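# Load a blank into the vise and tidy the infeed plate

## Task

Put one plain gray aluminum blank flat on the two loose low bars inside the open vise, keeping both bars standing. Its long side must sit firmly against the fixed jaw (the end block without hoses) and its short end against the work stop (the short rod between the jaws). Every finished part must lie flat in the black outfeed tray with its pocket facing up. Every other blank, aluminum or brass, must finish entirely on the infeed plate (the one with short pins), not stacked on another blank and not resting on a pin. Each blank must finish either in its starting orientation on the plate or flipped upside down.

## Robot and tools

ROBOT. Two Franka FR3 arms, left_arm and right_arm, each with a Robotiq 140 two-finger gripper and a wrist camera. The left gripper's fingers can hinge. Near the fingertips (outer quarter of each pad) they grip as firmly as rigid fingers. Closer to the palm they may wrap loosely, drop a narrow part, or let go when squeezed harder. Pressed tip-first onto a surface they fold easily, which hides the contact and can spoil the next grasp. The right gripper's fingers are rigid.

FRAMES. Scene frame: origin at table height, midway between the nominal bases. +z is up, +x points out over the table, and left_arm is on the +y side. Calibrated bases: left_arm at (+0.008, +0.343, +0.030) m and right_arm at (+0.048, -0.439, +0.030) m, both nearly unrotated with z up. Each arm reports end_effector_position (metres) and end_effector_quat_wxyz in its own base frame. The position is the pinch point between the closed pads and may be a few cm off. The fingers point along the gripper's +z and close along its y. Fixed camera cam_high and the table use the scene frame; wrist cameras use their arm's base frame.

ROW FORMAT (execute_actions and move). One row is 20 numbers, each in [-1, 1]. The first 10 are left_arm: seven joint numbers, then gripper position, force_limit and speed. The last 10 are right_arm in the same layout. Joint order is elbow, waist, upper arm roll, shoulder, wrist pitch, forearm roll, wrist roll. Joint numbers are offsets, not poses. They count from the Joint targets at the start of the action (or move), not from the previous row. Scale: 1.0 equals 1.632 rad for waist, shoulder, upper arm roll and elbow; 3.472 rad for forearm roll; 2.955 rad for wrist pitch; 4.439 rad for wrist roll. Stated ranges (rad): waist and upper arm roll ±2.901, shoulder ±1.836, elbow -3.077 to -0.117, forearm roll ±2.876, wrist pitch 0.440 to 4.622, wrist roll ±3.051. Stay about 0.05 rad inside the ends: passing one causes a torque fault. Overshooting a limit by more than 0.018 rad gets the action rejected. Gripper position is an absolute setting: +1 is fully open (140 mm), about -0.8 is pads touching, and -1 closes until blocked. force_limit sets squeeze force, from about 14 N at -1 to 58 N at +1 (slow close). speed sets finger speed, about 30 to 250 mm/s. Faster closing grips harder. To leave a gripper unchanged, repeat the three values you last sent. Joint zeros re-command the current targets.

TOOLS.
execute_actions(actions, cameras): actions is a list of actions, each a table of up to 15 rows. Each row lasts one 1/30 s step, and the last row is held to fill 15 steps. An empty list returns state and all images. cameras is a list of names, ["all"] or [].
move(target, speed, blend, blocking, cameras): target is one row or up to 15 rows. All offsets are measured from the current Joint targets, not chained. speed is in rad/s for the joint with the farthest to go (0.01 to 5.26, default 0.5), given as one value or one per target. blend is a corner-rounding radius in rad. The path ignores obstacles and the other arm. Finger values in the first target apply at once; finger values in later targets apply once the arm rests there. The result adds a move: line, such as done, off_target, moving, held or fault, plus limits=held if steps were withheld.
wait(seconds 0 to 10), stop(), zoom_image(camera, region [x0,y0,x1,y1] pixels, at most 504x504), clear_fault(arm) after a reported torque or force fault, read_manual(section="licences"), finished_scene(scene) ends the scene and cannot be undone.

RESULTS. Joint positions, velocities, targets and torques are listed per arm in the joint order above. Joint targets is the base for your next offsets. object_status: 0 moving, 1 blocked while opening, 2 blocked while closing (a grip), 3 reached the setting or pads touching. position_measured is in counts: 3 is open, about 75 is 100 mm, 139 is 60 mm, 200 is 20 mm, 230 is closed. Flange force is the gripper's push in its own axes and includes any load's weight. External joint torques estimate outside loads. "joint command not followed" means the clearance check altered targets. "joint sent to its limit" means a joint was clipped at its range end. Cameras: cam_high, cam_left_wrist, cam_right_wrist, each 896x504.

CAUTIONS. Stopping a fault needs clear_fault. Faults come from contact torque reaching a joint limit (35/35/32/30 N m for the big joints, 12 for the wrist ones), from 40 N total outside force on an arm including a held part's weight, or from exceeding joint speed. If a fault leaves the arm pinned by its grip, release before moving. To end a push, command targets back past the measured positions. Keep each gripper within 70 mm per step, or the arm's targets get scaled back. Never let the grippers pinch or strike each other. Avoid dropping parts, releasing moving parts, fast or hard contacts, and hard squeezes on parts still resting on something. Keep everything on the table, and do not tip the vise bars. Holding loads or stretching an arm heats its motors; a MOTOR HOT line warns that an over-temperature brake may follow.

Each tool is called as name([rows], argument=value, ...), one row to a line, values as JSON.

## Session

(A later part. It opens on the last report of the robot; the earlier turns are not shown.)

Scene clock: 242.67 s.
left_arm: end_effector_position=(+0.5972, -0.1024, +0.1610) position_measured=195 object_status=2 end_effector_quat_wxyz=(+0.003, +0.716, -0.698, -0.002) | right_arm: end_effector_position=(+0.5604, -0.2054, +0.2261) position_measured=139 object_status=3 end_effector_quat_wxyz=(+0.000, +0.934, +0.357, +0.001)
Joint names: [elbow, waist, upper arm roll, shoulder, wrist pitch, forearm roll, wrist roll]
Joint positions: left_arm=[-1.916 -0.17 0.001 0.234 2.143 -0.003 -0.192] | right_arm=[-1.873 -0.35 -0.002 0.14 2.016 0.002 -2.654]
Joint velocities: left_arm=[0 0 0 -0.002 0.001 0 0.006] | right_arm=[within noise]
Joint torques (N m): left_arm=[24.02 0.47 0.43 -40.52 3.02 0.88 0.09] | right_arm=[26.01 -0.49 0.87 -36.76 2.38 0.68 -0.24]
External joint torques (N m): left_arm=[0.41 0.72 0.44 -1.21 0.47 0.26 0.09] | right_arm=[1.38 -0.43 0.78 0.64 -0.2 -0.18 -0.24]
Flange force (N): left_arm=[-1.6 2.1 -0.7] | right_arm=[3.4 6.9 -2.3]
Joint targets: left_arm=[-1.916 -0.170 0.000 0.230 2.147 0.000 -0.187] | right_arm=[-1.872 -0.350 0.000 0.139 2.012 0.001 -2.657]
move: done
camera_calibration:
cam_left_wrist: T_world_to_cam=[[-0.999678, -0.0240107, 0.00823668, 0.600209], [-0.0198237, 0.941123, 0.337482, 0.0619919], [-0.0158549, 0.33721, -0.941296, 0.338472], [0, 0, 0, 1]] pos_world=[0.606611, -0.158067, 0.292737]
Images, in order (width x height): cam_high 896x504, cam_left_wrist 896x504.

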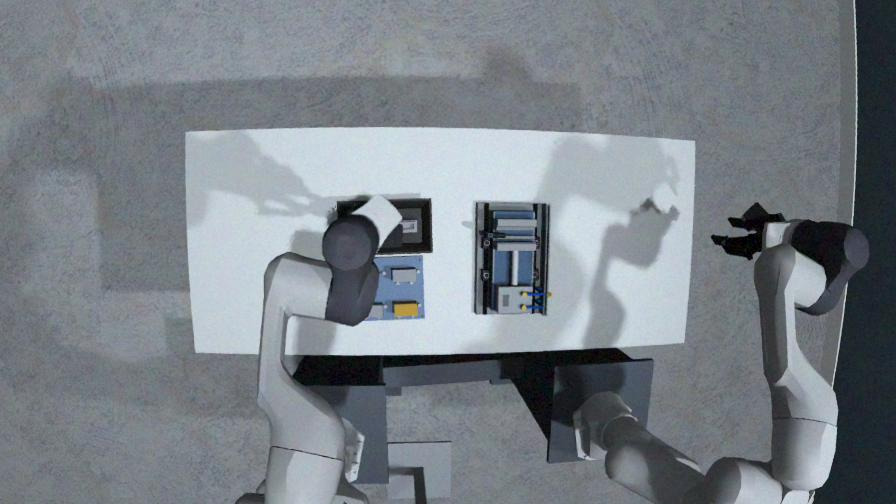

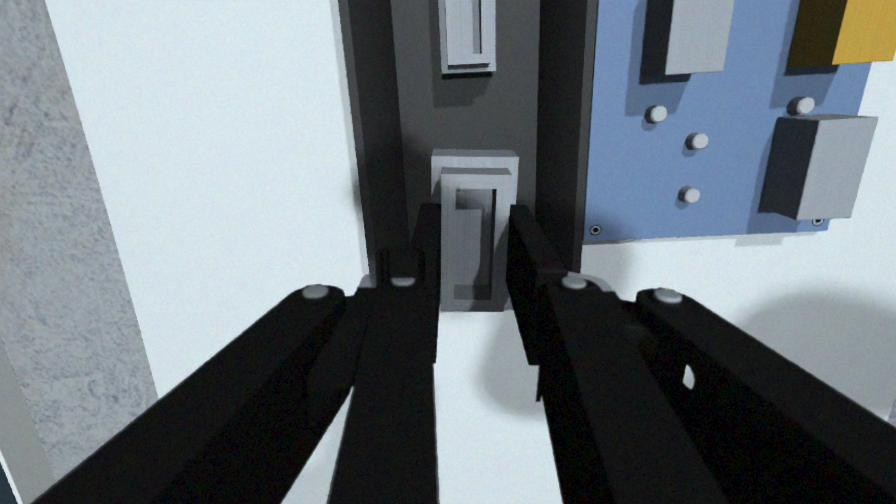

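move([
  [-0.03392,0,0,0.04885,0.04572,0,0,-1,-0.4,-1,0,0,0,0,0,0,0,-0.08,-0.2,-0.5],
  [-0.04645,0,0,0.08803,0.07427,0,0,-1,-0.4,-1,0,0,0,0,0,0,0,-0.08,-0.2,-0.5],
  [-0.04931,0,0,0.10518,0.08532,0,0,-1,-0.4,-1,0,0,0,0,0,0,0,-0.08,-0.2,-0.5],
], speed=[0.25, 0.12, 0.05], blend=[0.03, 0.01, 0], cameras=["cam_left_wrist"])

Scene clock: 261.47 s.
left_arm: end_effector_position=(+0.5982, -0.1024, +0.0458) position_measured=195 object_status=2 end_effector_quat_wxyz=(+0.002, +0.715, -0.699, -0.001) | right_arm: end_effector_position=(+0.5604, -0.2054, +0.2261) position_measured=139 object_status=3 end_effector_quat_wxyz=(+0.000, +0.934, +0.357, +0.001)
Joint names: [elbow, waist, upper arm roll, shoulder, wrist pitch, forearm roll, wrist roll]
Joint positions: left_arm=[-1.996 -0.17 0.001 0.402 2.394 -0.003 -0.19] | right_arm=[-1.873 -0.35 -0.002 0.14 2.016 0.002 -2.654]
Joint velocities: left_arm=[0 -0.001 -0.001 0 0.005 -0.001 0] | right_arm=[within noise]
Joint torques (N m): left_arm=[21.75 0.41 0.67 -42.51 3.05 0.75 0.14] | right_arm=[25.94 -0.44 0.91 -36.73 2.39 0.67 -0.27]
External joint torques (N m): left_arm=[0.46 0.52 0.41 -0.43 0.49 0.25 0.14] | right_arm=[1.37 -0.21 0.97 0.55 -0.19 -0.18 -0.27]
Flange force (N): left_arm=[-1.0 -0.2 0.1] | right_arm=[3.5 6.5 -2.3]
Joint targets: left_arm=[-1.996 -0.170 0.000 0.402 2.399 0.000 -0.187] | right_arm=[-1.872 -0.350 0.000 0.139 2.012 0.001 -2.657]
move: done
camera_calibration:
cam_left_wrist: T_world_to_cam=[[-0.999732, -0.0225901, 0.00512991, 0.60247], [-0.0195327, 0.941089, 0.337596, 0.100677], [-0.012454, 0.337405, -0.941277, 0.227999], [0, 0, 0, 1]] pos_world=[0.607115, -0.158064, 0.177532]
Images, in order (width x height): cam_left_wrist 896x504.

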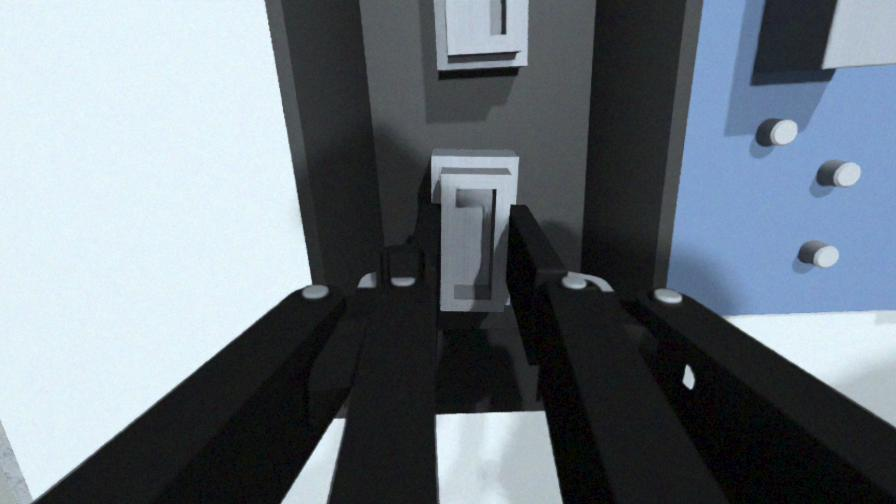

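execute_actions([
  [[-0.00018,0,0,0.00107,0.00069,0,0,-1,-0.4,-1,0,0,0,0,0,0,0,-0.08,-0.2,-0.5],[-0.00036,0,0,0.00214,0.00138,0,0,-1,-0.4,-1,0,0,0,0,0,0,0,-0.08,-0.2,-0.5]],
  [[-0.00018,0,0,0.00107,0.00069,0,0,-1,-0.4,-1,0,0,0,0,0,0,0,-0.08,-0.2,-0.5],[-0.00036,0,0,0.00214,0.00138,0,0,-1,-0.4,-1,0,0,0,0,0,0,0,-0.08,-0.2,-0.5]],
  [[-0.00018,0,0,0.00107,0.00069,0,0,-1,-0.4,-1,0,0,0,0,0,0,0,-0.08,-0.2,-0.5]],
  [[-0.00018,0,0,0.00107,0.00069,0,0,-1,-0.4,-1,0,0,0,0,0,0,0,-0.08,-0.2,-0.5]],
])

Scene clock: 267.53 s.
left_arm: end_effector_position=(+0.5985, -0.1025, +0.0401) position_measured=195 object_status=2 end_effector_quat_wxyz=(+0.002, +0.715, -0.699, -0.001) | right_arm: end_effector_position=(+0.5604, -0.2054, +0.2261) position_measured=139 object_status=3 end_effector_quat_wxyz=(+0.000, +0.934, +0.357, +0.001)
Joint names: [elbow, waist, upper arm roll, shoulder, wrist pitch, forearm roll, wrist roll]
Joint positions: left_arm=[-1.998 -0.17 0.001 0.412 2.407 -0.003 -0.19] | right_arm=[-1.873 -0.35 -0.002 0.14 2.016 0.002 -2.654]
Joint torques (N m): left_arm=[21.55 0.45 0.63 -42.5 3.03 0.76 0.1] | right_arm=[26.05 -0.48 0.94 -36.81 2.4 0.67 -0.2]
External joint torques (N m): left_arm=[0.37 0.56 0.35 -0.27 0.47 0.26 0.1] | right_arm=[1.51 -0.43 0.85 0.39 -0.17 -0.19 -0.2]
External joint torques at the end of the 1st action: left_arm=[0.27 0.59 0.39 -0.14 0.42 0.25 0.12] | right_arm=[1.22 -0.17 1.05 0.76 -0.2 -0.18 -0.21]
External joint torques at the end of the 2nd action: left_arm=[0.42 0.46 0.33 -0.36 0.51 0.25 0.12] | right_arm=[1.22 -0.46 0.81 0.78 -0.18 -0.19 -0.24]
External joint torques at the end of the 3rd action: left_arm=[0.26 0.83 0.6 -0.16 0.46 0.25 0.11] | right_arm=[1.3 -0.38 0.9 0.77 -0.18 -0.19 -0.2]
Flange force (N): left_arm=[-0.9 -0.3 0.4] | right_arm=[3.4 6.6 -2.6]
Flange force at the end of the 1st action (N): left_arm=[-1.0 -0.3 0.5] | right_arm=[3.7 6.4 -2.0]
Flange force at the end of the 2nd action (N): left_arm=[-0.9 -0.2 0.3] | right_arm=[3.2 6.7 -1.9]
Flange force at the end of the 3rd action (N): left_arm=[-1.4 -0.2 0.6] | right_arm=[3.6 6.8 -2.0]
Joint targets: left_arm=[-1.998 -0.170 0.000 0.412 2.411 0.000 -0.187] | right_arm=[-1.872 -0.350 0.000 0.139 2.012 0.001 -2.657]
Step readings (joint positions of left_arm | right_arm; steps 1 to 15: 1st action; 16 to 30: 2nd action; 31 to 45: 3rd action; 46 to 60: 4th action):
0: [-1.997 -0.170 0.001 0.402 2.395 -0.003 -0.190] | [-1.873 -0.350 -0.002 0.140 2.016 0.002 -2.654]
1: [-1.997 -0.170 0.001 0.402 2.396 -0.003 -0.190] | [-1.873 -0.350 -0.002 0.140 2.016 0.002 -2.654]
2: [-1.997 -0.170 0.001 0.402 2.396 -0.003 -0.190] | [-1.873 -0.350 -0.002 0.140 2.016 0.002 -2.654]
4: [-1.997 -0.170 0.001 0.403 2.397 -0.003 -0.190] | [-1.873 -0.350 -0.002 0.140 2.016 0.002 -2.654]
8: [-1.997 -0.170 0.001 0.405 2.398 -0.003 -0.190] | [-1.873 -0.350 -0.002 0.140 2.016 0.002 -2.654]
15: [-1.997 -0.170 0.001 0.405 2.399 -0.003 -0.190] | [-1.873 -0.350 -0.002 0.140 2.016 0.002 -2.654]
16: [-1.997 -0.170 0.001 0.405 2.399 -0.003 -0.190] | [-1.873 -0.350 -0.002 0.140 2.016 0.002 -2.654]
17: [-1.997 -0.170 0.001 0.406 2.400 -0.003 -0.190] | [-1.873 -0.350 -0.002 0.140 2.016 0.002 -2.654]
19: [-1.997 -0.170 0.001 0.407 2.401 -0.003 -0.190] | [-1.873 -0.350 -0.002 0.140 2.016 0.002 -2.654]
23: [-1.997 -0.170 0.001 0.409 2.402 -0.003 -0.190] | [-1.873 -0.350 -0.002 0.140 2.016 0.002 -2.654]
30: [-1.997 -0.170 0.001 0.409 2.403 -0.003 -0.190] | [-1.873 -0.350 -0.002 0.140 2.016 0.002 -2.654]
31: [-1.997 -0.170 0.001 0.409 2.403 -0.003 -0.190] | [-1.873 -0.350 -0.002 0.140 2.016 0.002 -2.654]
32: [-1.997 -0.170 0.001 0.409 2.404 -0.003 -0.190] | [-1.873 -0.350 -0.002 0.140 2.016 0.002 -2.654]
34: [-1.997 -0.170 0.001 0.410 2.404 -0.003 -0.190] | [-1.873 -0.350 -0.002 0.140 2.016 0.002 -2.654]
38: [-1.998 -0.170 0.001 0.410 2.405 -0.003 -0.190] | [-1.873 -0.350 -0.002 0.140 2.016 0.002 -2.654]
45: [-1.998 -0.170 0.001 0.410 2.405 -0.003 -0.190] | [-1.873 -0.350 -0.002 0.140 2.016 0.002 -2.654]
46: [-1.998 -0.170 0.001 0.410 2.405 -0.003 -0.190] | [-1.873 -0.350 -0.002 0.140 2.016 0.002 -2.654]
47: [-1.998 -0.170 0.001 0.411 2.406 -0.003 -0.190] | [-1.873 -0.350 -0.002 0.140 2.016 0.002 -2.654]
49: [-1.998 -0.170 0.001 0.411 2.406 -0.003 -0.190] | [-1.873 -0.350 -0.002 0.140 2.016 0.002 -2.654]
53: [-1.998 -0.170 0.001 0.412 2.407 -0.003 -0.190] | [-1.873 -0.350 -0.002 0.140 2.016 0.002 -2.654]
60: [-1.998 -0.170 0.001 0.412 2.407 -0.003 -0.190] | [-1.873 -0.350 -0.002 0.140 2.016 0.002 -2.654]

execute_actions([
  [[-0.00018,0,0,0.00107,0.00069,0,0,-1,-0.4,-1,0,0,0,0,0,0,0,-0.08,-0.2,-0.5]],
  [[-0.00018,0,0,0.00107,0.00069,0,0,-1,-0.4,-1,0,0,0,0,0,0,0,-0.08,-0.2,-0.5]],
  [[-0.00018,0,0,0.00107,0.00069,0,0,-1,-0.4,-1,0,0,0,0,0,0,0,-0.08,-0.2,-0.5]],
  [[-0.00018,0,0,0.00107,0.00069,0,0,-1,-0.4,-1,0,0,0,0,0,0,0,-0.08,-0.2,-0.5]],
])

Scene clock: 271.57 s.
left_arm: end_effector_position=(+0.5991, -0.1026, +0.0387) position_measured=195 object_status=2 end_effector_quat_wxyz=(+0.001, +0.715, -0.699, +0.000) | right_arm: end_effector_position=(+0.5604, -0.2054, +0.2261) position_measured=139 object_status=3 end_effector_quat_wxyz=(+0.000, +0.934, +0.357, +0.001)
Joint names: [elbow, waist, upper arm roll, shoulder, wrist pitch, forearm roll, wrist roll]
Joint positions: left_arm=[-1.998 -0.17 0.001 0.415 2.413 -0.003 -0.189] | right_arm=[-1.873 -0.35 -0.002 0.14 2.016 0.002 -2.654]
Joint torques (N m): left_arm=[20.89 0.19 0.66 -39.83 3.49 0.74 0.08] | right_arm=[25.93 -0.58 1 -36.8 2.41 0.67 -0.23]
External joint torques (N m): left_arm=[-0.26 0.35 0.42 2.5 0.92 0.24 0.08] | right_arm=[1.37 -0.46 0.95 0.49 -0.16 -0.19 -0.23]
External joint torques at the end of the 1st action: left_arm=[0.28 0.56 0.44 -0.21 0.47 0.25 0.09] | right_arm=[1.52 -0.32 0.95 0.44 -0.17 -0.18 -0.19]
External joint torques at the end of the 2nd action: left_arm=[-0.12 0.13 0.17 1.51 0.66 0.24 0.11] | right_arm=[1.42 -0.22 1.09 0.47 -0.18 -0.19 -0.28]
External joint torques at the end of the 3rd action: left_arm=[0.03 0.53 0.48 1.32 0.77 0.25 0.05] | right_arm=[1.39 -0.45 0.83 0.59 -0.17 -0.2 -0.25]
Flange force (N): left_arm=[0.0 -3.8 6.4] | right_arm=[3.2 6.4 -2.3]
Flange force at the end of the 1st action (N): left_arm=[-1.0 -0.1 0.5] | right_arm=[3.6 6.7 -2.6]
Flange force at the end of the 2nd action (N): left_arm=[0.1 -2.3 4.1] | right_arm=[3.5 6.4 -2.5]
Flange force at the end of the 3rd action (N): left_arm=[-0.5 -2.3 3.9] | right_arm=[3.3 6.8 -2.3]
Joint targets: left_arm=[-1.999 -0.170 0.000 0.419 2.419 0.000 -0.187] | right_arm=[-1.872 -0.350 0.000 0.139 2.012 0.001 -2.657]
Step readings (joint positions of left_arm | right_arm; steps 1 to 15: 1st action; 16 to 30: 2nd action; 31 to 45: 3rd action; 46 to 60: 4th action):
0: [-1.998 -0.170 0.001 0.412 2.408 -0.003 -0.190] | [-1.873 -0.350 -0.002 0.140 2.016 0.002 -2.654]
1: [-1.998 -0.170 0.001 0.412 2.408 -0.003 -0.190] | [-1.873 -0.350 -0.002 0.140 2.016 0.002 -2.654]
2: [-1.998 -0.170 0.001 0.412 2.408 -0.003 -0.190] | [-1.873 -0.350 -0.002 0.140 2.016 0.002 -2.654]
4: [-1.998 -0.170 0.001 0.413 2.409 -0.003 -0.190] | [-1.873 -0.350 -0.002 0.140 2.016 0.002 -2.654]
8: [-1.998 -0.170 0.001 0.414 2.409 -0.003 -0.190] | [-1.873 -0.350 -0.002 0.140 2.016 0.002 -2.654]
15: [-1.998 -0.170 0.001 0.414 2.409 -0.003 -0.190] | [-1.873 -0.350 -0.002 0.140 2.016 0.002 -2.654]
16: [-1.998 -0.170 0.001 0.414 2.409 -0.003 -0.190] | [-1.873 -0.350 -0.002 0.140 2.016 0.002 -2.654]
17: [-1.998 -0.170 0.001 0.414 2.410 -0.003 -0.190] | [-1.873 -0.350 -0.002 0.140 2.016 0.002 -2.654]
19: [-1.998 -0.170 0.001 0.414 2.410 -0.003 -0.190] | [-1.873 -0.350 -0.002 0.140 2.016 0.002 -2.654]
23: [-1.998 -0.170 0.001 0.414 2.410 -0.003 -0.190] | [-1.873 -0.350 -0.002 0.140 2.016 0.002 -2.654]
30: [-1.998 -0.170 0.001 0.414 2.410 -0.003 -0.189] | [-1.873 -0.350 -0.002 0.140 2.016 0.002 -2.654]
31: [-1.998 -0.170 0.001 0.414 2.410 -0.003 -0.189] | [-1.873 -0.350 -0.002 0.140 2.016 0.002 -2.654]
32: [-1.998 -0.170 0.001 0.414 2.410 -0.003 -0.189] | [-1.873 -0.350 -0.002 0.140 2.016 0.002 -2.654]
34: [-1.998 -0.170 0.001 0.415 2.411 -0.003 -0.189] | [-1.873 -0.350 -0.002 0.140 2.016 0.002 -2.654]
38: [-1.998 -0.170 0.001 0.415 2.411 -0.003 -0.189] | [-1.873 -0.350 -0.002 0.140 2.016 0.002 -2.654]
45: [-1.998 -0.170 0.001 0.415 2.412 -0.003 -0.189] | [-1.873 -0.350 -0.002 0.140 2.016 0.002 -2.654]
46: [-1.998 -0.170 0.001 0.415 2.412 -0.003 -0.189] | [-1.873 -0.350 -0.002 0.140 2.016 0.002 -2.654]
47: [-1.998 -0.170 0.001 0.415 2.412 -0.003 -0.189] | [-1.873 -0.350 -0.002 0.140 2.016 0.002 -2.654]
49: [-1.998 -0.170 0.001 0.415 2.412 -0.003 -0.189] | [-1.873 -0.350 -0.002 0.140 2.016 0.002 -2.654]
53: [-1.998 -0.170 0.001 0.415 2.412 -0.003 -0.189] | [-1.873 -0.350 -0.002 0.140 2.016 0.002 -2.654]
60: [-1.998 -0.170 0.001 0.415 2.412 -0.003 -0.189] | [-1.873 -0.350 -0.002 0.140 2.016 0.002 -2.654]

execute_actions([
  [[0.00018,0,0,-0.00107,-0.00069,0,0,-1,-0.4,-1,0,0,0,0,0,0,0,-0.08,-0.2,-0.5],[0.00036,0,0,-0.00214,-0.00138,0,0,-1,-0.4,-1,0,0,0,0,0,0,0,-0.08,-0.2,-0.5]],
  [[0,0,0,0,0,0,0,-0.2,-0.4,-1,0,0,0,0,0,0,0,-0.08,-0.2,-0.5]],
  [[0,0,0,0,0,0,0,-0.2,-0.4,-1,0,0,0,0,0,0,0,-0.08,-0.2,-0.5]],
  [[0,0,0,0,0,0,0,-0.2,-0.4,-1,0,0,0,0,0,0,0,-0.08,-0.2,-0.5]],
], cameras=["cam_left_wrist"])

Scene clock: 277.77 s.
left_arm: end_effector_position=(+0.5992, -0.1026, +0.0387) position_measured=154 object_status=3 end_effector_quat_wxyz=(+0.001, +0.715, -0.699, +0.000) | right_arm: end_effector_position=(+0.5604, -0.2054, +0.2261) position_measured=139 object_status=3 end_effector_quat_wxyz=(+0.000, +0.934, +0.357, +0.001)
Joint names: [elbow, waist, upper arm roll, shoulder, wrist pitch, forearm roll, wrist roll]
Joint positions: left_arm=[-1.998 -0.17 0.001 0.415 2.413 -0.003 -0.188] | right_arm=[-1.873 -0.35 -0.002 0.14 2.016 0.002 -2.654]
Joint torques (N m): left_arm=[21.23 0.4 0.71 -42.01 2.85 0.73 0.06] | right_arm=[26 -0.41 0.94 -36.75 2.4 0.66 -0.28]
External joint torques (N m): left_arm=[0.03 0.59 0.5 0.42 0.27 0.23 0.06] | right_arm=[1.53 -0.32 0.87 0.4 -0.16 -0.2 -0.28]
External joint torques at the end of the 1st action: left_arm=[-0.25 0.33 0.45 1.86 0.64 0.23 0.01] | right_arm=[1.39 -0.33 0.9 0.54 -0.18 -0.2 -0.21]
External joint torques at the end of the 2nd action: left_arm=[0.03 0.5 0.41 0.31 0.25 0.22 0.04] | right_arm=[1.37 -0.27 0.89 0.49 -0.15 -0.17 -0.21]
External joint torques at the end of the 3rd action: left_arm=[0.14 0.43 0.26 0.23 0.3 0.24 0.01] | right_arm=[1.56 -0.25 1.01 0.3 -0.16 -0.16 -0.24]
Flange force (N): left_arm=[-0.8 -0.9 1.3] | right_arm=[3.4 6.7 -2.6]
Flange force at the end of the 1st action (N): left_arm=[-0.1 -2.7 4.7] | right_arm=[3.5 6.5 -2.3]
Flange force at the end of the 2nd action (N): left_arm=[-0.7 -0.7 1.1] | right_arm=[3.4 6.3 -2.3]
Flange force at the end of the 3rd action (N): left_arm=[-0.5 -0.8 1.0] | right_arm=[3.5 6.4 -2.8]
Joint targets: left_arm=[-1.999 -0.170 0.000 0.416 2.415 0.000 -0.187] | right_arm=[-1.872 -0.350 0.000 0.139 2.012 0.001 -2.657]
Step readings (joint positions of left_arm | right_arm; steps 1 to 15: 1st action; 16 to 30: 2nd action; 31 to 45: 3rd action; 46 to 60: 4th action):
0: [-1.998 -0.170 0.001 0.415 2.413 -0.003 -0.188] | [-1.873 -0.350 -0.002 0.140 2.016 0.002 -2.654]
1: [-1.998 -0.170 0.001 0.415 2.413 -0.003 -0.188] | [-1.873 -0.350 -0.002 0.140 2.016 0.002 -2.654]
2: [-1.998 -0.170 0.001 0.415 2.413 -0.003 -0.188] | [-1.873 -0.350 -0.002 0.140 2.016 0.002 -2.654]
4: [-1.998 -0.170 0.001 0.415 2.413 -0.003 -0.188] | [-1.873 -0.350 -0.002 0.140 2.016 0.002 -2.654]
8: [-1.998 -0.170 0.001 0.415 2.413 -0.003 -0.188] | [-1.873 -0.350 -0.002 0.140 2.016 0.002 -2.654]
15: [-1.998 -0.170 0.001 0.415 2.413 -0.003 -0.188] | [-1.873 -0.350 -0.002 0.140 2.016 0.002 -2.654]
16: [-1.998 -0.170 0.001 0.415 2.413 -0.003 -0.188] | [-1.873 -0.350 -0.002 0.140 2.016 0.002 -2.654]
17: [-1.998 -0.170 0.001 0.415 2.413 -0.003 -0.188] | [-1.873 -0.350 -0.002 0.140 2.016 0.002 -2.654]
19: [-1.998 -0.170 0.001 0.415 2.413 -0.003 -0.188] | [-1.873 -0.350 -0.002 0.140 2.016 0.002 -2.654]
23: [-1.998 -0.170 0.001 0.415 2.413 -0.003 -0.188] | [-1.873 -0.350 -0.002 0.140 2.016 0.002 -2.654]
30: [-1.998 -0.170 0.001 0.415 2.413 -0.003 -0.188] | [-1.873 -0.350 -0.002 0.140 2.016 0.002 -2.654]
31: [-1.998 -0.170 0.001 0.415 2.413 -0.003 -0.188] | [-1.873 -0.350 -0.002 0.140 2.016 0.002 -2.654]
32: [-1.998 -0.170 0.001 0.415 2.413 -0.003 -0.188] | [-1.873 -0.350 -0.002 0.140 2.016 0.002 -2.654]
34: [-1.998 -0.170 0.001 0.415 2.413 -0.003 -0.188] | [-1.873 -0.350 -0.002 0.140 2.016 0.002 -2.654]
38: [-1.998 -0.170 0.001 0.415 2.413 -0.003 -0.188] | [-1.873 -0.350 -0.002 0.140 2.016 0.002 -2.654]
45: [-1.998 -0.170 0.001 0.415 2.413 -0.003 -0.188] | [-1.873 -0.350 -0.002 0.140 2.016 0.002 -2.654]
46: [-1.998 -0.170 0.001 0.415 2.413 -0.003 -0.188] | [-1.873 -0.350 -0.002 0.140 2.016 0.002 -2.654]
47: [-1.998 -0.170 0.001 0.415 2.413 -0.003 -0.188] | [-1.873 -0.350 -0.002 0.140 2.016 0.002 -2.654]
49: [-1.998 -0.170 0.001 0.415 2.413 -0.003 -0.188] | [-1.873 -0.350 -0.002 0.140 2.016 0.002 -2.654]
53: [-1.998 -0.170 0.001 0.415 2.413 -0.003 -0.188] | [-1.873 -0.350 -0.002 0.140 2.016 0.002 -2.654]
60: [-1.998 -0.170 0.001 0.415 2.413 -0.003 -0.188] | [-1.873 -0.350 -0.002 0.140 2.016 0.002 -2.654]
camera_calibration:
cam_left_wrist: T_world_to_cam=[[-0.999778, -0.020974, 0.00178951, 0.603762], [-0.019144, 0.941302, 0.337022, 0.103037], [-0.00875319, 0.336913, -0.941495, 0.219156], [0, 0, 0, 1]] pos_world=[0.607519, -0.158163, 0.170528]
Images, in order (width x height): cam_left_wrist 896x504.

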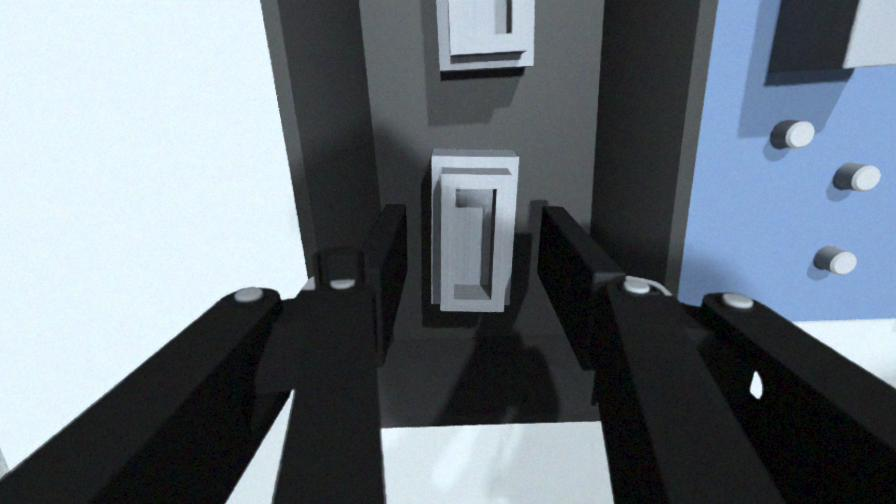

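move([
  [0.00355, 0, 0, -0.02287, -0.01459, 0, 0, -0.2, -0.4, -1, 0, 0, 0, 0, 0, 0, 0, -0.08, -0.2, -0.5],
  [0.01608, 0, 0, -0.0619, -0.04307, 0, 0, -0.2, -0.4, -1, 0, 0, 0, 0, 0, 0, 0, -0.08, -0.2, -0.5],
  [0.05003, 0, 0, -0.11051, -0.08867, 0, 0, -0.2, -0.4, -1, 0, 0.33701, 0, 0, 0, 0, 0, -0.08, -0.2, -0.5],
  [-0.36887, 0.34926, 0, -0.65257, -0.15702, 0, -0.03019, -0.2, -0.4, -1, 0.20062, 0.75245, 0, 0.21157, 0.00571, 0, 0.08673, -0.08, -0.2, -0.5],
], speed=[0.06, 0.15, 0.6, 0.8], blend=[0.01, 0.03, 0.05, 0], cameras=["cam_right_wrist", "cam_high"])

Scene clock: 334.53 s.
left_arm: end_effector_position=(+0.3233, +0.1355, +0.2498) position_measured=154 object_status=3 end_effector_quat_wxyz=(+0.001, +0.910, -0.414, +0.001) | right_arm: end_effector_position=(+0.4373, +0.5297, +0.1587) position_measured=139 object_status=3 end_effector_quat_wxyz=(-0.001, +0.702, +0.712, -0.003)
Joint names: [elbow, waist, upper arm roll, shoulder, wrist pitch, forearm roll, wrist roll]
Joint positions: left_arm=[-2.6 0.399 0.001 -0.647 1.953 -0.003 -0.317] | right_arm=[-1.547 0.879 0.001 0.484 2.025 0.002 -2.277]
Joint velocities: left_arm=[within noise] | right_arm=[0 0 0 0.001 0 0.001 0.006]
Joint torques (N m): left_arm=[24.45 0.95 0.35 -10.79 2.5 0.93 -0.13] | right_arm=[26.17 -0.28 1.18 -47.11 2.78 0.68 0.01]
External joint torques (N m): left_arm=[-0.15 1.01 0.94 -0.55 -0.08 0.24 -0.13] | right_arm=[1.59 -0.36 0.63 0.86 0.18 -0.17 0.01]
Flange force (N): left_arm=[-3.2 1.5 -0.3] | right_arm=[8.3 7.2 -1.0]
Joint targets: left_arm=[-2.601 0.401 0.000 -0.649 1.951 0.000 -0.321] | right_arm=[-1.545 0.878 0.000 0.485 2.029 0.001 -2.272]
move: done
camera_calibration:
cam_right_wrist: T_world_to_cam=[[0.999424, 0.0311963, -0.013378, -0.442055], [0.0339047, -0.936367, 0.34938, 0.42974], [-0.00162738, -0.349632, -0.936886, 0.470055], [0, 0, 0, 1]] pos_world=[0.427995, 0.580531, 0.284332]
Images, in order (width x height): cam_high 896x504, cam_right_wrist 896x504.

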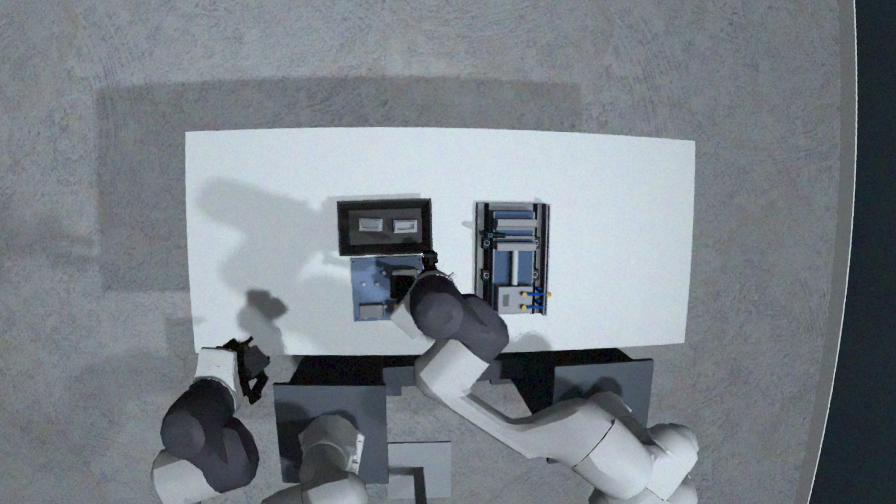

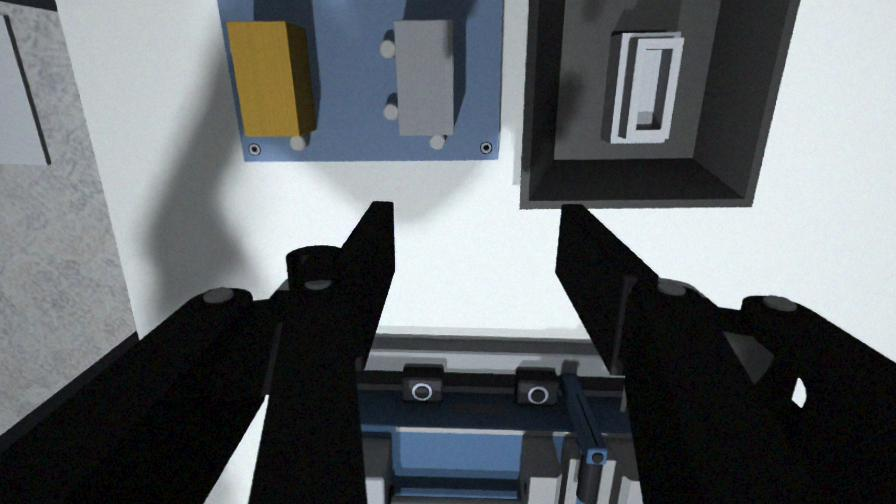

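move(target=[0, 0, 0, 0, 0, 0, 0, -0.2, -0.4, -1, 0.04353, 0.04522, 0, 0.08532, 0.02308, 0, 0.01257, -0.08, -0.2, -0.5], speed=0.25, cameras=["cam_right_wrist"])

Scene clock: 360.87 s.
left_arm: end_effector_position=(+0.3231, +0.1354, +0.2497) position_measured=154 object_status=3 end_effector_quat_wxyz=(+0.001, +0.910, -0.414, +0.001) | right_arm: end_effector_position=(+0.4121, +0.5787, +0.0992) position_measured=139 object_status=3 end_effector_quat_wxyz=(+0.000, +0.697, +0.717, -0.004)
Joint names: [elbow, waist, upper arm roll, shoulder, wrist pitch, forearm roll, wrist roll]
Joint positions: left_arm=[-2.6 0.399 0.001 -0.647 1.953 -0.003 -0.317] | right_arm=[-1.476 0.951 0 0.625 2.093 0.002 -2.221]
Joint velocities: left_arm=[within noise] | right_arm=[0 0 0 -0.002 0.001 -0.002 0.004]
Joint torques (N m): left_arm=[24.58 0.91 0.37 -10.65 2.55 0.94 -0.2] | right_arm=[25.99 -0.07 1.65 -50.28 2.81 0.65 0.16]
External joint torques (N m): left_arm=[-0.01 0.88 0.88 -0.46 -0.03 0.25 -0.2] | right_arm=[1.88 -0.08 1.04 0.69 0.23 -0.15 0.16]
Flange force (N): left_arm=[-2.6 0.9 -0.4] | right_arm=[10.4 7.3 -0.3]
Joint targets: left_arm=[-2.601 0.401 0.000 -0.649 1.951 0.000 -0.321] | right_arm=[-1.474 0.952 0.000 0.624 2.097 0.001 -2.216]
move: done
camera_calibration:
cam_right_wrist: T_world_to_cam=[[0.998813, 0.0467602, -0.0136211, -0.427839], [0.0485644, -0.935078, 0.351098, 0.490376], [0.00368065, -0.351343, -0.93624, 0.430268], [0, 0, 0, 1]] pos_world=[0.401932, 0.629717, 0.224836]
Images, in order (width x height): cam_right_wrist 896x504.

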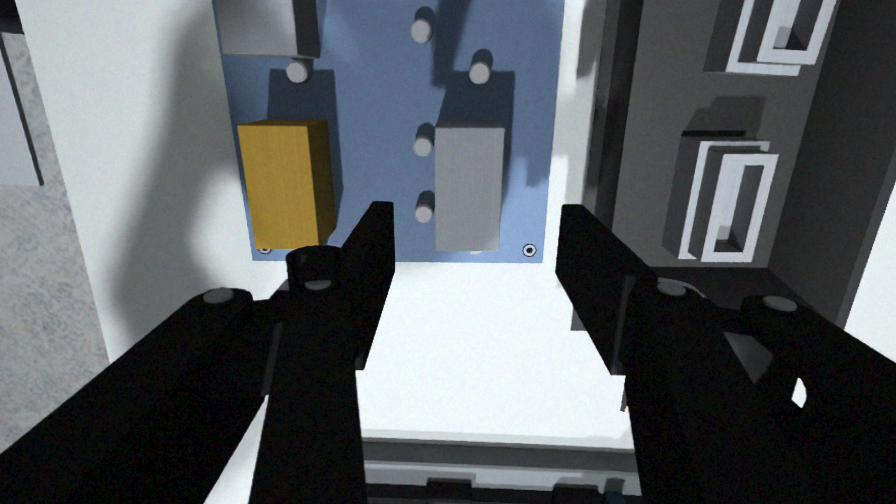

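zoom_image(camera="cam_right_wrist", region=[380, 90, 800, 350])

Scaled by 1.200 from the camera's 896x504 image, which has a finer 1280x720 frame.

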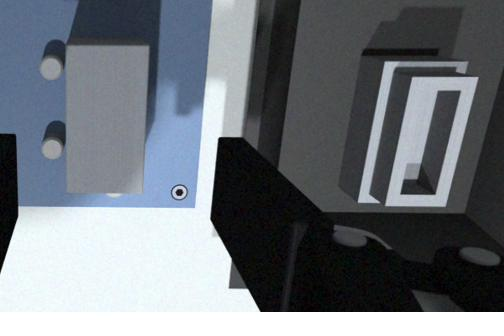

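move([
  [0, 0, 0, 0, 0, 0, 0, -0.2, -0.4, -1, -0.0088, 0.00141, 0, 0.0186, 0.01513, 0, 0.00052, -0.08, -0.2, -0.5],
  [0, 0, 0, 0, 0, 0, 0, -0.2, -0.4, -1, -0.01581, 0.00141, 0, 0.03902, 0.03028, 0, 0.00052, -0.08, -0.2, -0.5],
  [0, 0, 0, 0, 0, 0, 0, -0.2, -0.4, -1, -0.01876, 0.00141, 0, 0.05595, 0.04126, 0, 0.00052, -0.08, -0.2, -0.5],
], speed=[0.12, 0.08, 0.05], blend=[0.01, 0.01, 0], cameras=["cam_right_wrist"])

Scene clock: 409.47 s.
left_arm: end_effector_position=(+0.3230, +0.1354, +0.2496) position_measured=154 object_status=3 end_effector_quat_wxyz=(+0.001, +0.910, -0.414, +0.001) | right_arm: end_effector_position=(+0.4127, +0.5806, +0.0333) position_measured=139 object_status=3 end_effector_quat_wxyz=(-0.001, +0.698, +0.716, -0.002)
Joint names: [elbow, waist, upper arm roll, shoulder, wrist pitch, forearm roll, wrist roll]
Joint positions: left_arm=[-2.6 0.399 0.001 -0.647 1.953 -0.003 -0.318] | right_arm=[-1.503 0.952 0 0.714 2.214 0.002 -2.217]
Joint velocities: left_arm=[within noise] | right_arm=[-0.001 0 0 0 0.005 0 0]
Joint torques (N m): left_arm=[24.67 0.88 0.32 -10.65 2.57 0.93 -0.2] | right_arm=[24.61 0.24 1.58 -51.27 2.91 0.6 0.11]
External joint torques (N m): left_arm=[0.01 0.94 0.93 -0.38 -0.02 0.24 -0.2] | right_arm=[1.12 0.36 0.98 1.19 0.3 -0.15 0.11]
Flange force (N): left_arm=[-2.6 0.6 -0.3] | right_arm=[8.0 5.0 2.0]
Joint targets: left_arm=[-2.601 0.401 0.000 -0.649 1.951 0.000 -0.321] | right_arm=[-1.505 0.954 0.000 0.715 2.219 0.001 -2.214]
move: done
camera_calibration:
cam_right_wrist: T_world_to_cam=[[0.998991, 0.0435492, -0.011014, -0.427778], [0.0446576, -0.936347, 0.348225, 0.517803], [0.00485204, -0.348365, -0.937346, 0.367048], [0, 0, 0, 1]] pos_world=[0.402441, 0.631339, 0.159028]
Images, in order (width x height): cam_right_wrist 896x504.

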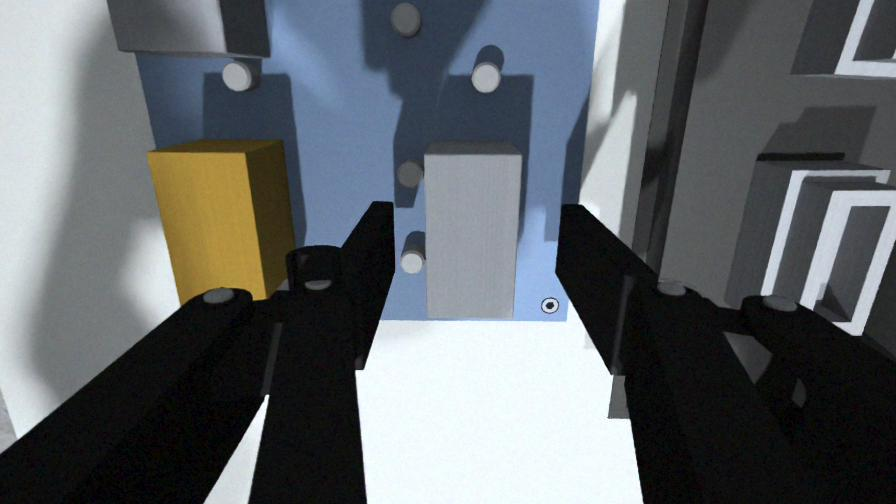

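move([
  [0, 0, 0, 0, 0, 0, 0, -0.2, -0.4, -1, -0.00473, 0.00069, 0, -0.00054, 0.00232, 0, 0.00025, -0.08, -0.2, -0.5],
  [0, 0, 0, 0, 0, 0, 0, -0.2, -0.4, -1, -0.00473, 0.00069, 0, -0.00054, 0.00232, 0, 0.00025, -1, -0.2, -1],
], speed=0.03, cameras=["cam_right_wrist"])

Scene clock: 421.60 s.
left_arm: end_effector_position=(+0.3230, +0.1354, +0.2496) position_measured=154 object_status=3 end_effector_quat_wxyz=(+0.001, +0.910, -0.414, +0.001) | right_arm: end_effector_position=(+0.4113, +0.5802, +0.0307) position_measured=183 object_status=0 end_effector_quat_wxyz=(-0.001, +0.698, +0.716, -0.002)
Joint names: [elbow, waist, upper arm roll, shoulder, wrist pitch, forearm roll, wrist roll]
Joint positions: left_arm=[-2.6 0.399 0.001 -0.647 1.953 -0.003 -0.318] | right_arm=[-1.511 0.954 0 0.714 2.222 0.002 -2.216]
Joint torques (N m): left_arm=[24.71 0.89 0.33 -10.6 2.58 0.93 -0.21] | right_arm=[24.33 0.09 1.6 -51.08 2.79 0.58 0.09]
External joint torques (N m): left_arm=[0.19 0.88 0.86 -0.53 0.01 0.23 -0.21] | right_arm=[1.17 -0.01 0.86 0.84 0.21 -0.16 0.09]
Flange force (N): left_arm=[-2.5 0.7 -0.7] | right_arm=[7.2 5.0 1.4]
Joint targets: left_arm=[-2.601 0.401 0.000 -0.649 1.951 0.000 -0.321] | right_arm=[-1.512 0.955 0.000 0.714 2.226 0.001 -2.212]
move: done
camera_calibration:
cam_right_wrist: T_world_to_cam=[[0.998985, 0.0437127, -0.0108502, -0.426414], [0.0447548, -0.936417, 0.348024, 0.518345], [0.00505274, -0.348156, -0.937423, 0.364244], [0, 0, 0, 1]] pos_world=[0.400942, 0.630841, 0.156428]
Images, in order (width x height): cam_right_wrist 896x504.

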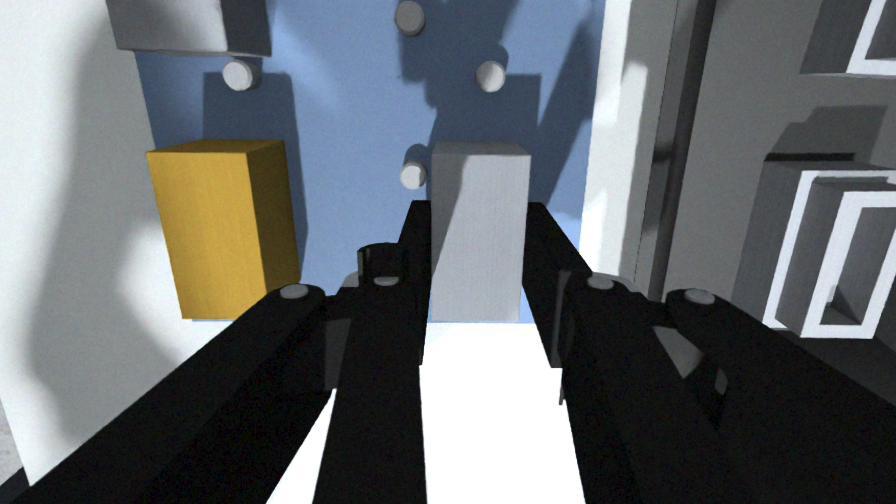

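move([
  [0, 0, 0, 0, 0, 0, 0, -0.2, -0.4, -1, 0.00203, 0, 0, -0.01358, -0.00862, 0, 0, -1, -0.2, -1],
  [0, 0, 0, 0, 0, 0, 0, -0.2, -0.4, -1, 0.01517, 0, 0, -0.04928, -0.03559, 0, 0, -1, -0.2, -1],
  [0, 0, 0, 0, 0, 0, 0, -0.2, -0.4, -1, -0.25875, -0.31754, 0, -0.38262, -0.06841, 0, -0.11674, -1, -0.2, -1],
], speed=[0.03, 0.12, 0.45], blend=[0.008, 0.03, 0], cameras=["cam_right_wrist"])

Scene clock: 455.07 s.
left_arm: end_effector_position=(+0.3229, +0.1354, +0.2496) position_measured=154 object_status=3 end_effector_quat_wxyz=(+0.001, +0.911, -0.413, +0.001) | right_arm: end_effector_position=(+0.5264, +0.2448, +0.2267) position_measured=183 object_status=2 end_effector_quat_wxyz=(-0.001, +0.701, +0.713, +0.001)
Joint names: [elbow, waist, upper arm roll, shoulder, wrist pitch, forearm roll, wrist roll]
Joint positions: left_arm=[-2.6 0.399 0.001 -0.647 1.953 -0.003 -0.318] | right_arm=[-1.934 0.437 -0.002 0.092 2.027 0.002 -2.726]
Joint velocities: left_arm=[within noise] | right_arm=[-0.001 0 0 0 0 0.001 -0.007]
Joint torques (N m): left_arm=[24.71 0.88 0.35 -10.53 2.59 0.93 -0.17] | right_arm=[26.54 -0.3 1.07 -36.11 2.44 0.69 -0.27]
External joint torques (N m): left_arm=[0.06 0.91 0.94 -0.3 0 0.24 -0.17] | right_arm=[2.1 -0.24 1.03 -0.45 -0.11 -0.16 -0.27]
Flange force (N): left_arm=[-2.5 0.1 -0.3] | right_arm=[2.9 6.2 -4.1]
Joint targets: left_arm=[-2.601 0.401 0.000 -0.649 1.951 0.000 -0.321] | right_arm=[-1.935 0.437 0.000 0.090 2.024 0.001 -2.731]
move: done
camera_calibration:
cam_right_wrist: T_world_to_cam=[[0.99937, 0.0346807, -0.00754556, -0.523389], [0.0351547, -0.937997, 0.344856, 0.137022], [0.00488216, -0.344904, -0.938625, 0.430226], [0, 0, 0, 1]] pos_world=[0.516142, 0.295065, 0.352619]
Images, in order (width x height): cam_right_wrist 896x504.

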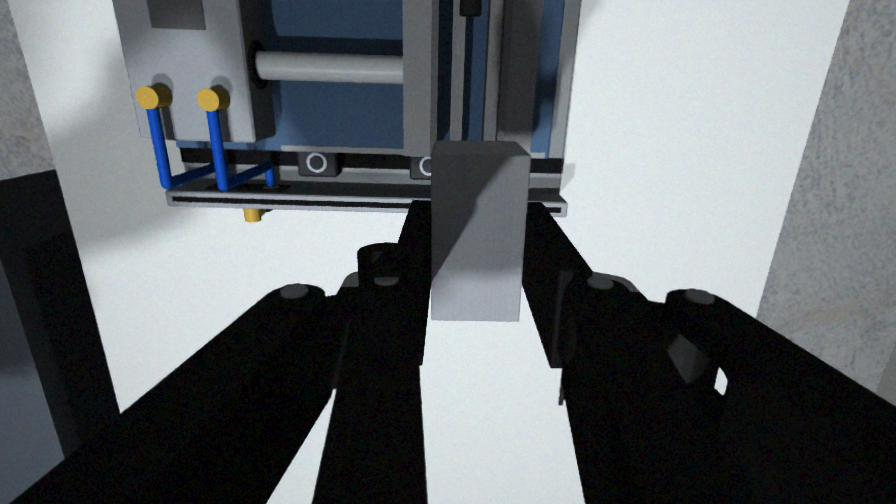

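zoom_image(camera="cam_right_wrist", region=[390, 0, 600, 160])

Scaled by 2.400 from the camera's 896x504 image, which has a finer 1280x720 frame.

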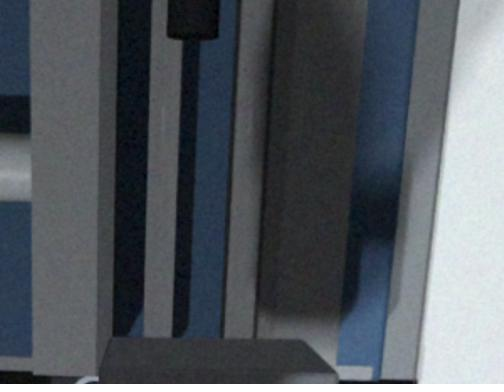

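zoom_image(camera="cam_right_wrist", region=[440, 0, 580, 100])

zoom_image(camera="cam_right_wrist", region=[440, 60, 580, 160])

Scaled by 3.600 from the camera's 896x504 image, which has a finer 1280x720 frame.

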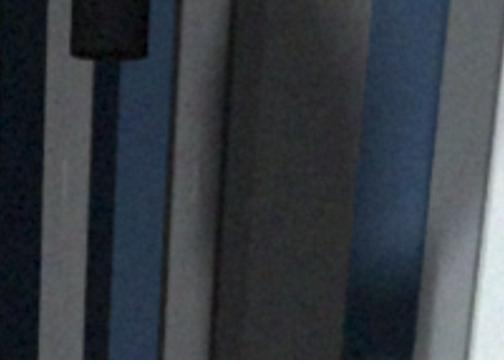

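Scaled by 3.600 from the camera's 896x504 image, which has a finer 1280x720 frame.

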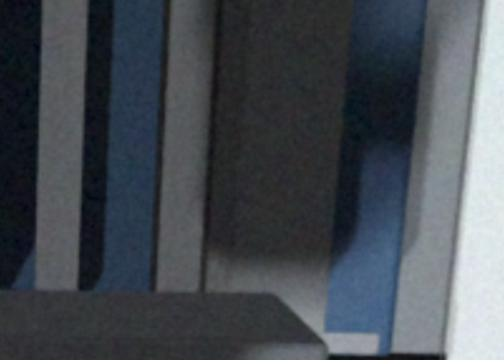

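zoom_image(camera="cam_right_wrist", region=[415, 140, 545, 240])

zoom_image(camera="cam_right_wrist", region=[415, 230, 545, 330])

Scaled by 3.877 from the camera's 896x504 image, which has a finer 1280x720 frame.

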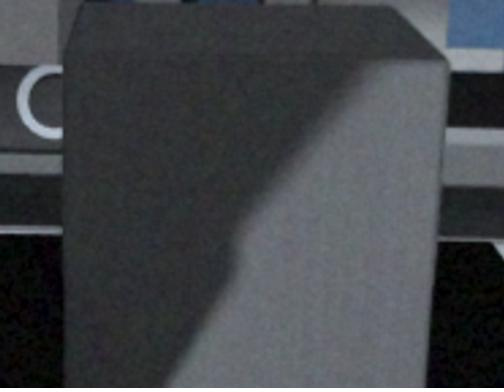

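Scaled by 3.877 from the camera's 896x504 image, which has a finer 1280x720 frame.

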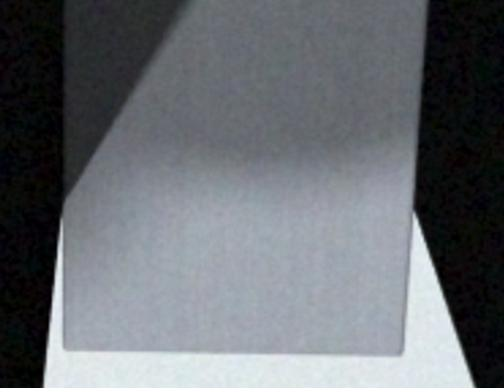

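zoom_image(camera="cam_right_wrist", region=[480, 0, 560, 60])

zoom_image(camera="cam_right_wrist", region=[480, 90, 560, 150])

Scaled by 6.300 from the camera's 896x504 image, which has a finer 1280x720 frame.

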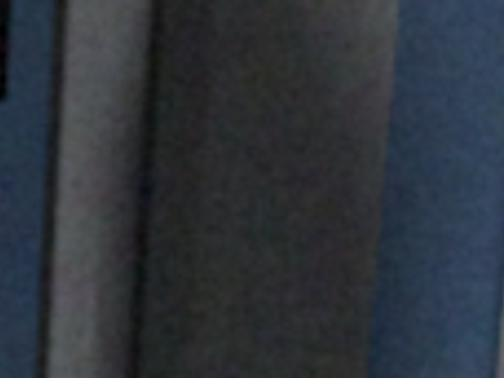

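Scaled by 6.300 from the camera's 896x504 image, which has a finer 1280x720 frame.

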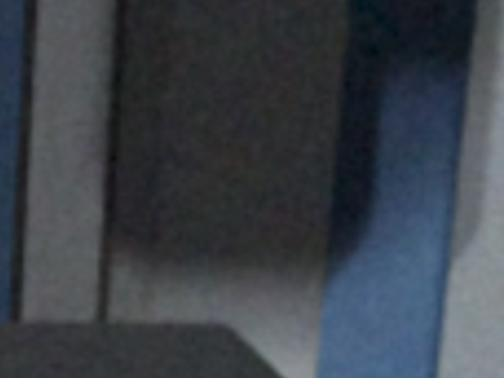

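zoom_image(camera="cam_right_wrist", region=[155, 150, 255, 225])

zoom_image(camera="cam_right_wrist", region=[515, 150, 615, 225])

zoom_image(camera="cam_right_wrist", region=[305, 150, 405, 225])

Scaled by 5.040 from the camera's 896x504 image, which has a finer 1280x720 frame.

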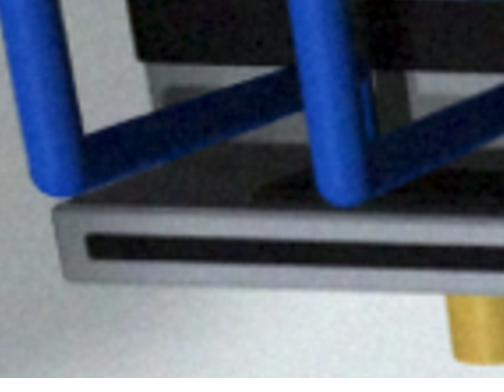

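Scaled by 5.040 from the camera's 896x504 image, which has a finer 1280x720 frame.

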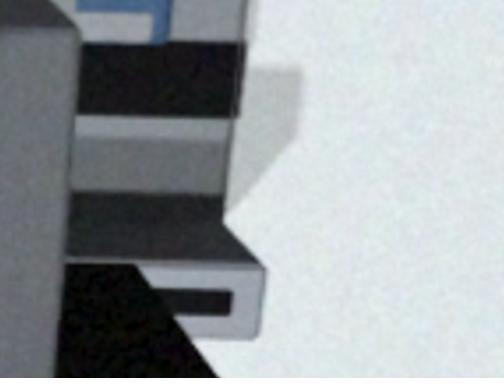

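Scaled by 5.040 from the camera's 896x504 image, which has a finer 1280x720 frame.

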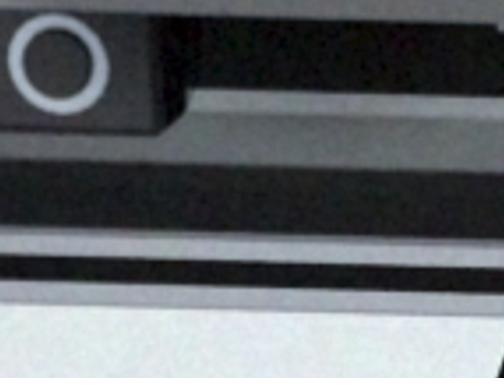

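move(target=[0, 0, 0, 0, 0, 0, 0, -0.2, -0.4, -1, -0.00013, 0.04926, 0, 0.08092, 0.04476, 0, 0.0223, -1, -0.2, -1], speed=0.2, cameras=["cam_right_wrist"])

Scene clock: 551.30 s.
left_arm: end_effector_position=(+0.3229, +0.1354, +0.2496) position_measured=154 object_status=3 end_effector_quat_wxyz=(+0.001, +0.911, -0.413, +0.001) | right_arm: end_effector_position=(+0.5223, +0.2964, +0.1586) position_measured=183 object_status=2 end_effector_quat_wxyz=(-0.002, +0.704, +0.710, -0.004)
Joint names: [elbow, waist, upper arm roll, shoulder, wrist pitch, forearm roll, wrist roll]
Joint positions: left_arm=[-2.6 0.399 0.001 -0.647 1.953 -0.003 -0.318] | right_arm=[-1.936 0.516 -0.001 0.224 2.15 0.002 -2.637]
Joint velocities: left_arm=[within noise] | right_arm=[0.001 -0.002 0 0 0 0.001 0.004]
Joint torques (N m): left_arm=[24.82 0.86 0.35 -10.57 2.61 0.94 -0.18] | right_arm=[25.96 -0.27 0.92 -39.74 2.91 0.64 0.14]
External joint torques (N m): left_arm=[0.2 0.88 0.92 -0.37 0.02 0.25 -0.18] | right_arm=[2.28 -0.18 0.76 -0.54 0.37 -0.15 0.14]
Flange force (N): left_arm=[-2.4 0.1 -0.6] | right_arm=[4.0 6.0 -2.4]
Joint targets: left_arm=[-2.601 0.401 0.000 -0.649 1.951 0.000 -0.321] | right_arm=[-1.935 0.517 0.000 0.222 2.156 0.001 -2.632]
move: done
camera_calibration:
cam_right_wrist: T_world_to_cam=[[0.999503, 0.0266373, -0.0168299, -0.517876], [0.0308413, -0.936428, 0.349502, 0.210162], [-0.00645021, -0.349847, -0.936785, 0.391125], [0, 0, 0, 1]] pos_world=[0.51366, 0.34743, 0.284233]
Images, in order (width x height): cam_right_wrist 896x504.

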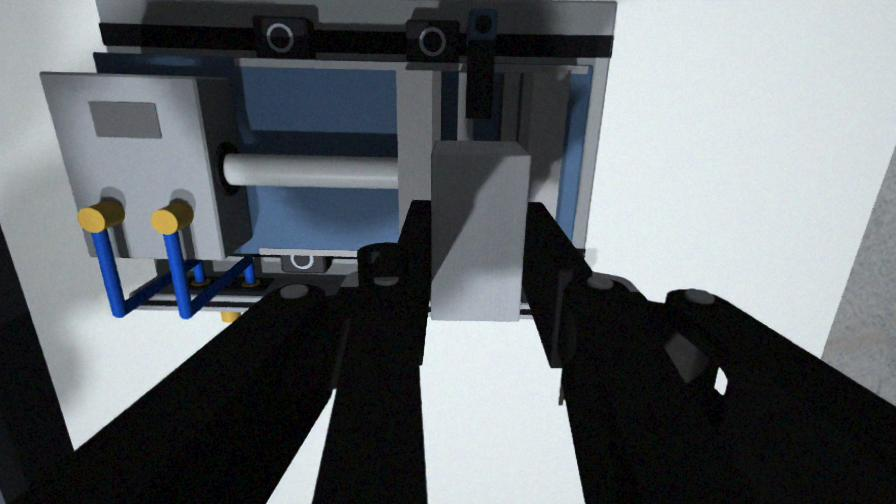

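zoom_image(camera="cam_right_wrist", region=[385, 50, 615, 160])

zoom_image(camera="cam_right_wrist", region=[490, 60, 610, 160])

Scaled by 2.191 from the camera's 896x504 image, which has a finer 1280x720 frame.

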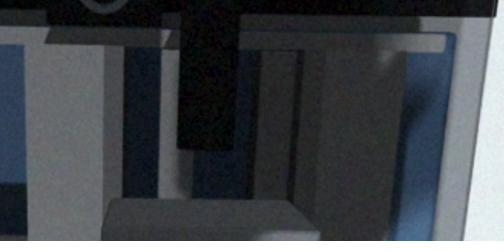

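Scaled by 4.200 from the camera's 896x504 image, which has a finer 1280x720 frame.

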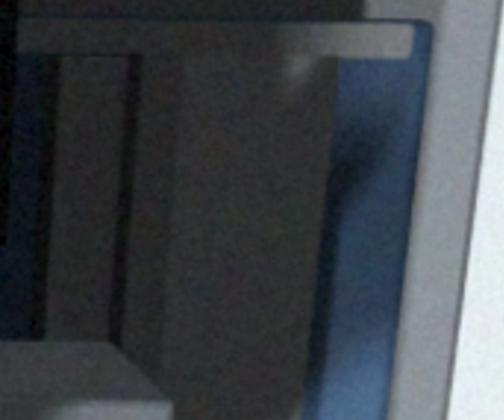

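zoom_image(camera="cam_right_wrist", region=[415, 140, 545, 240])

zoom_image(camera="cam_right_wrist", region=[415, 230, 545, 330])

Scaled by 3.877 from the camera's 896x504 image, which has a finer 1280x720 frame.

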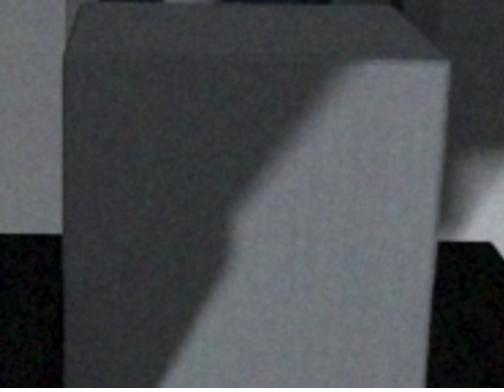

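Scaled by 3.877 from the camera's 896x504 image, which has a finer 1280x720 frame.

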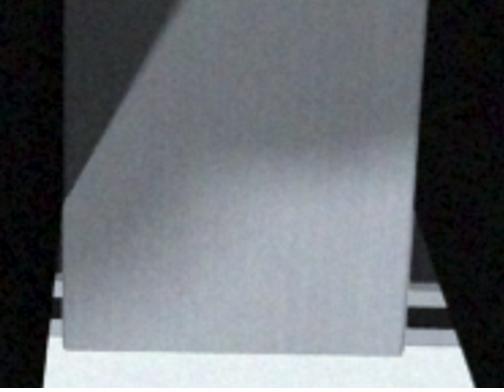

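move(target=[0, 0, 0, 0, 0, 0, 0, -0.2, -0.4, -1, -0.00992, 0.00026, 0, 0.03285, 0.02362, 0, 0.00122, -1, -0.2, -1], speed=0.1, cameras=["cam_right_wrist"])

Scene clock: 592.20 s.
left_arm: end_effector_position=(+0.3229, +0.1354, +0.2495) position_measured=154 object_status=3 end_effector_quat_wxyz=(+0.001, +0.911, -0.413, +0.001) | right_arm: end_effector_position=(+0.5266, +0.2988, +0.1260) position_measured=183 object_status=2 end_effector_quat_wxyz=(-0.002, +0.706, +0.708, -0.004)
Joint names: [elbow, waist, upper arm roll, shoulder, wrist pitch, forearm roll, wrist roll]
Joint positions: left_arm=[-2.6 0.399 0.001 -0.647 1.953 -0.003 -0.318] | right_arm=[-1.951 0.516 -0.001 0.277 2.22 0.002 -2.63]
Joint velocities: left_arm=[within noise] | right_arm=[0.001 0 0 -0.001 0.004 0.001 0.003]
Joint torques (N m): left_arm=[24.74 0.9 0.31 -10.55 2.61 0.92 -0.21] | right_arm=[25.35 0 1.05 -40.83 2.87 0.62 0.06]
External joint torques (N m): left_arm=[0.25 0.94 0.9 -0.51 0.04 0.23 -0.21] | right_arm=[2.13 -0.07 0.7 -0.42 0.33 -0.14 0.07]
Flange force (N): left_arm=[-2.5 0.4 -0.7] | right_arm=[3.9 5.9 -1.8]
Joint targets: left_arm=[-2.601 0.401 0.000 -0.649 1.951 0.000 -0.321] | right_arm=[-1.951 0.518 0.000 0.276 2.226 0.001 -2.626]
move: done
camera_calibration:
cam_right_wrist: T_world_to_cam=[[0.999684, 0.0197877, -0.0154863, -0.521012], [0.0239498, -0.936809, 0.349021, 0.227401], [-0.0076014, -0.349281, -0.936987, 0.36187], [0, 0, 0, 1]] pos_world=[0.518152, 0.349735, 0.251631]
Images, in order (width x height): cam_right_wrist 896x504.

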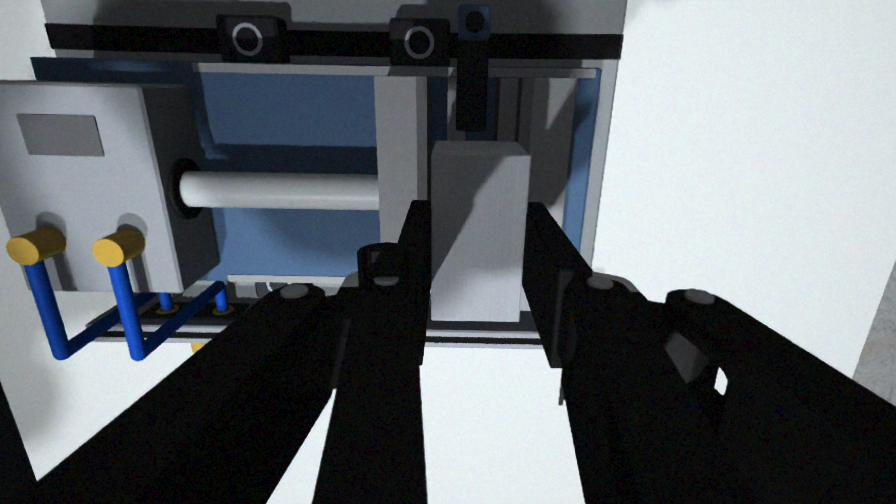

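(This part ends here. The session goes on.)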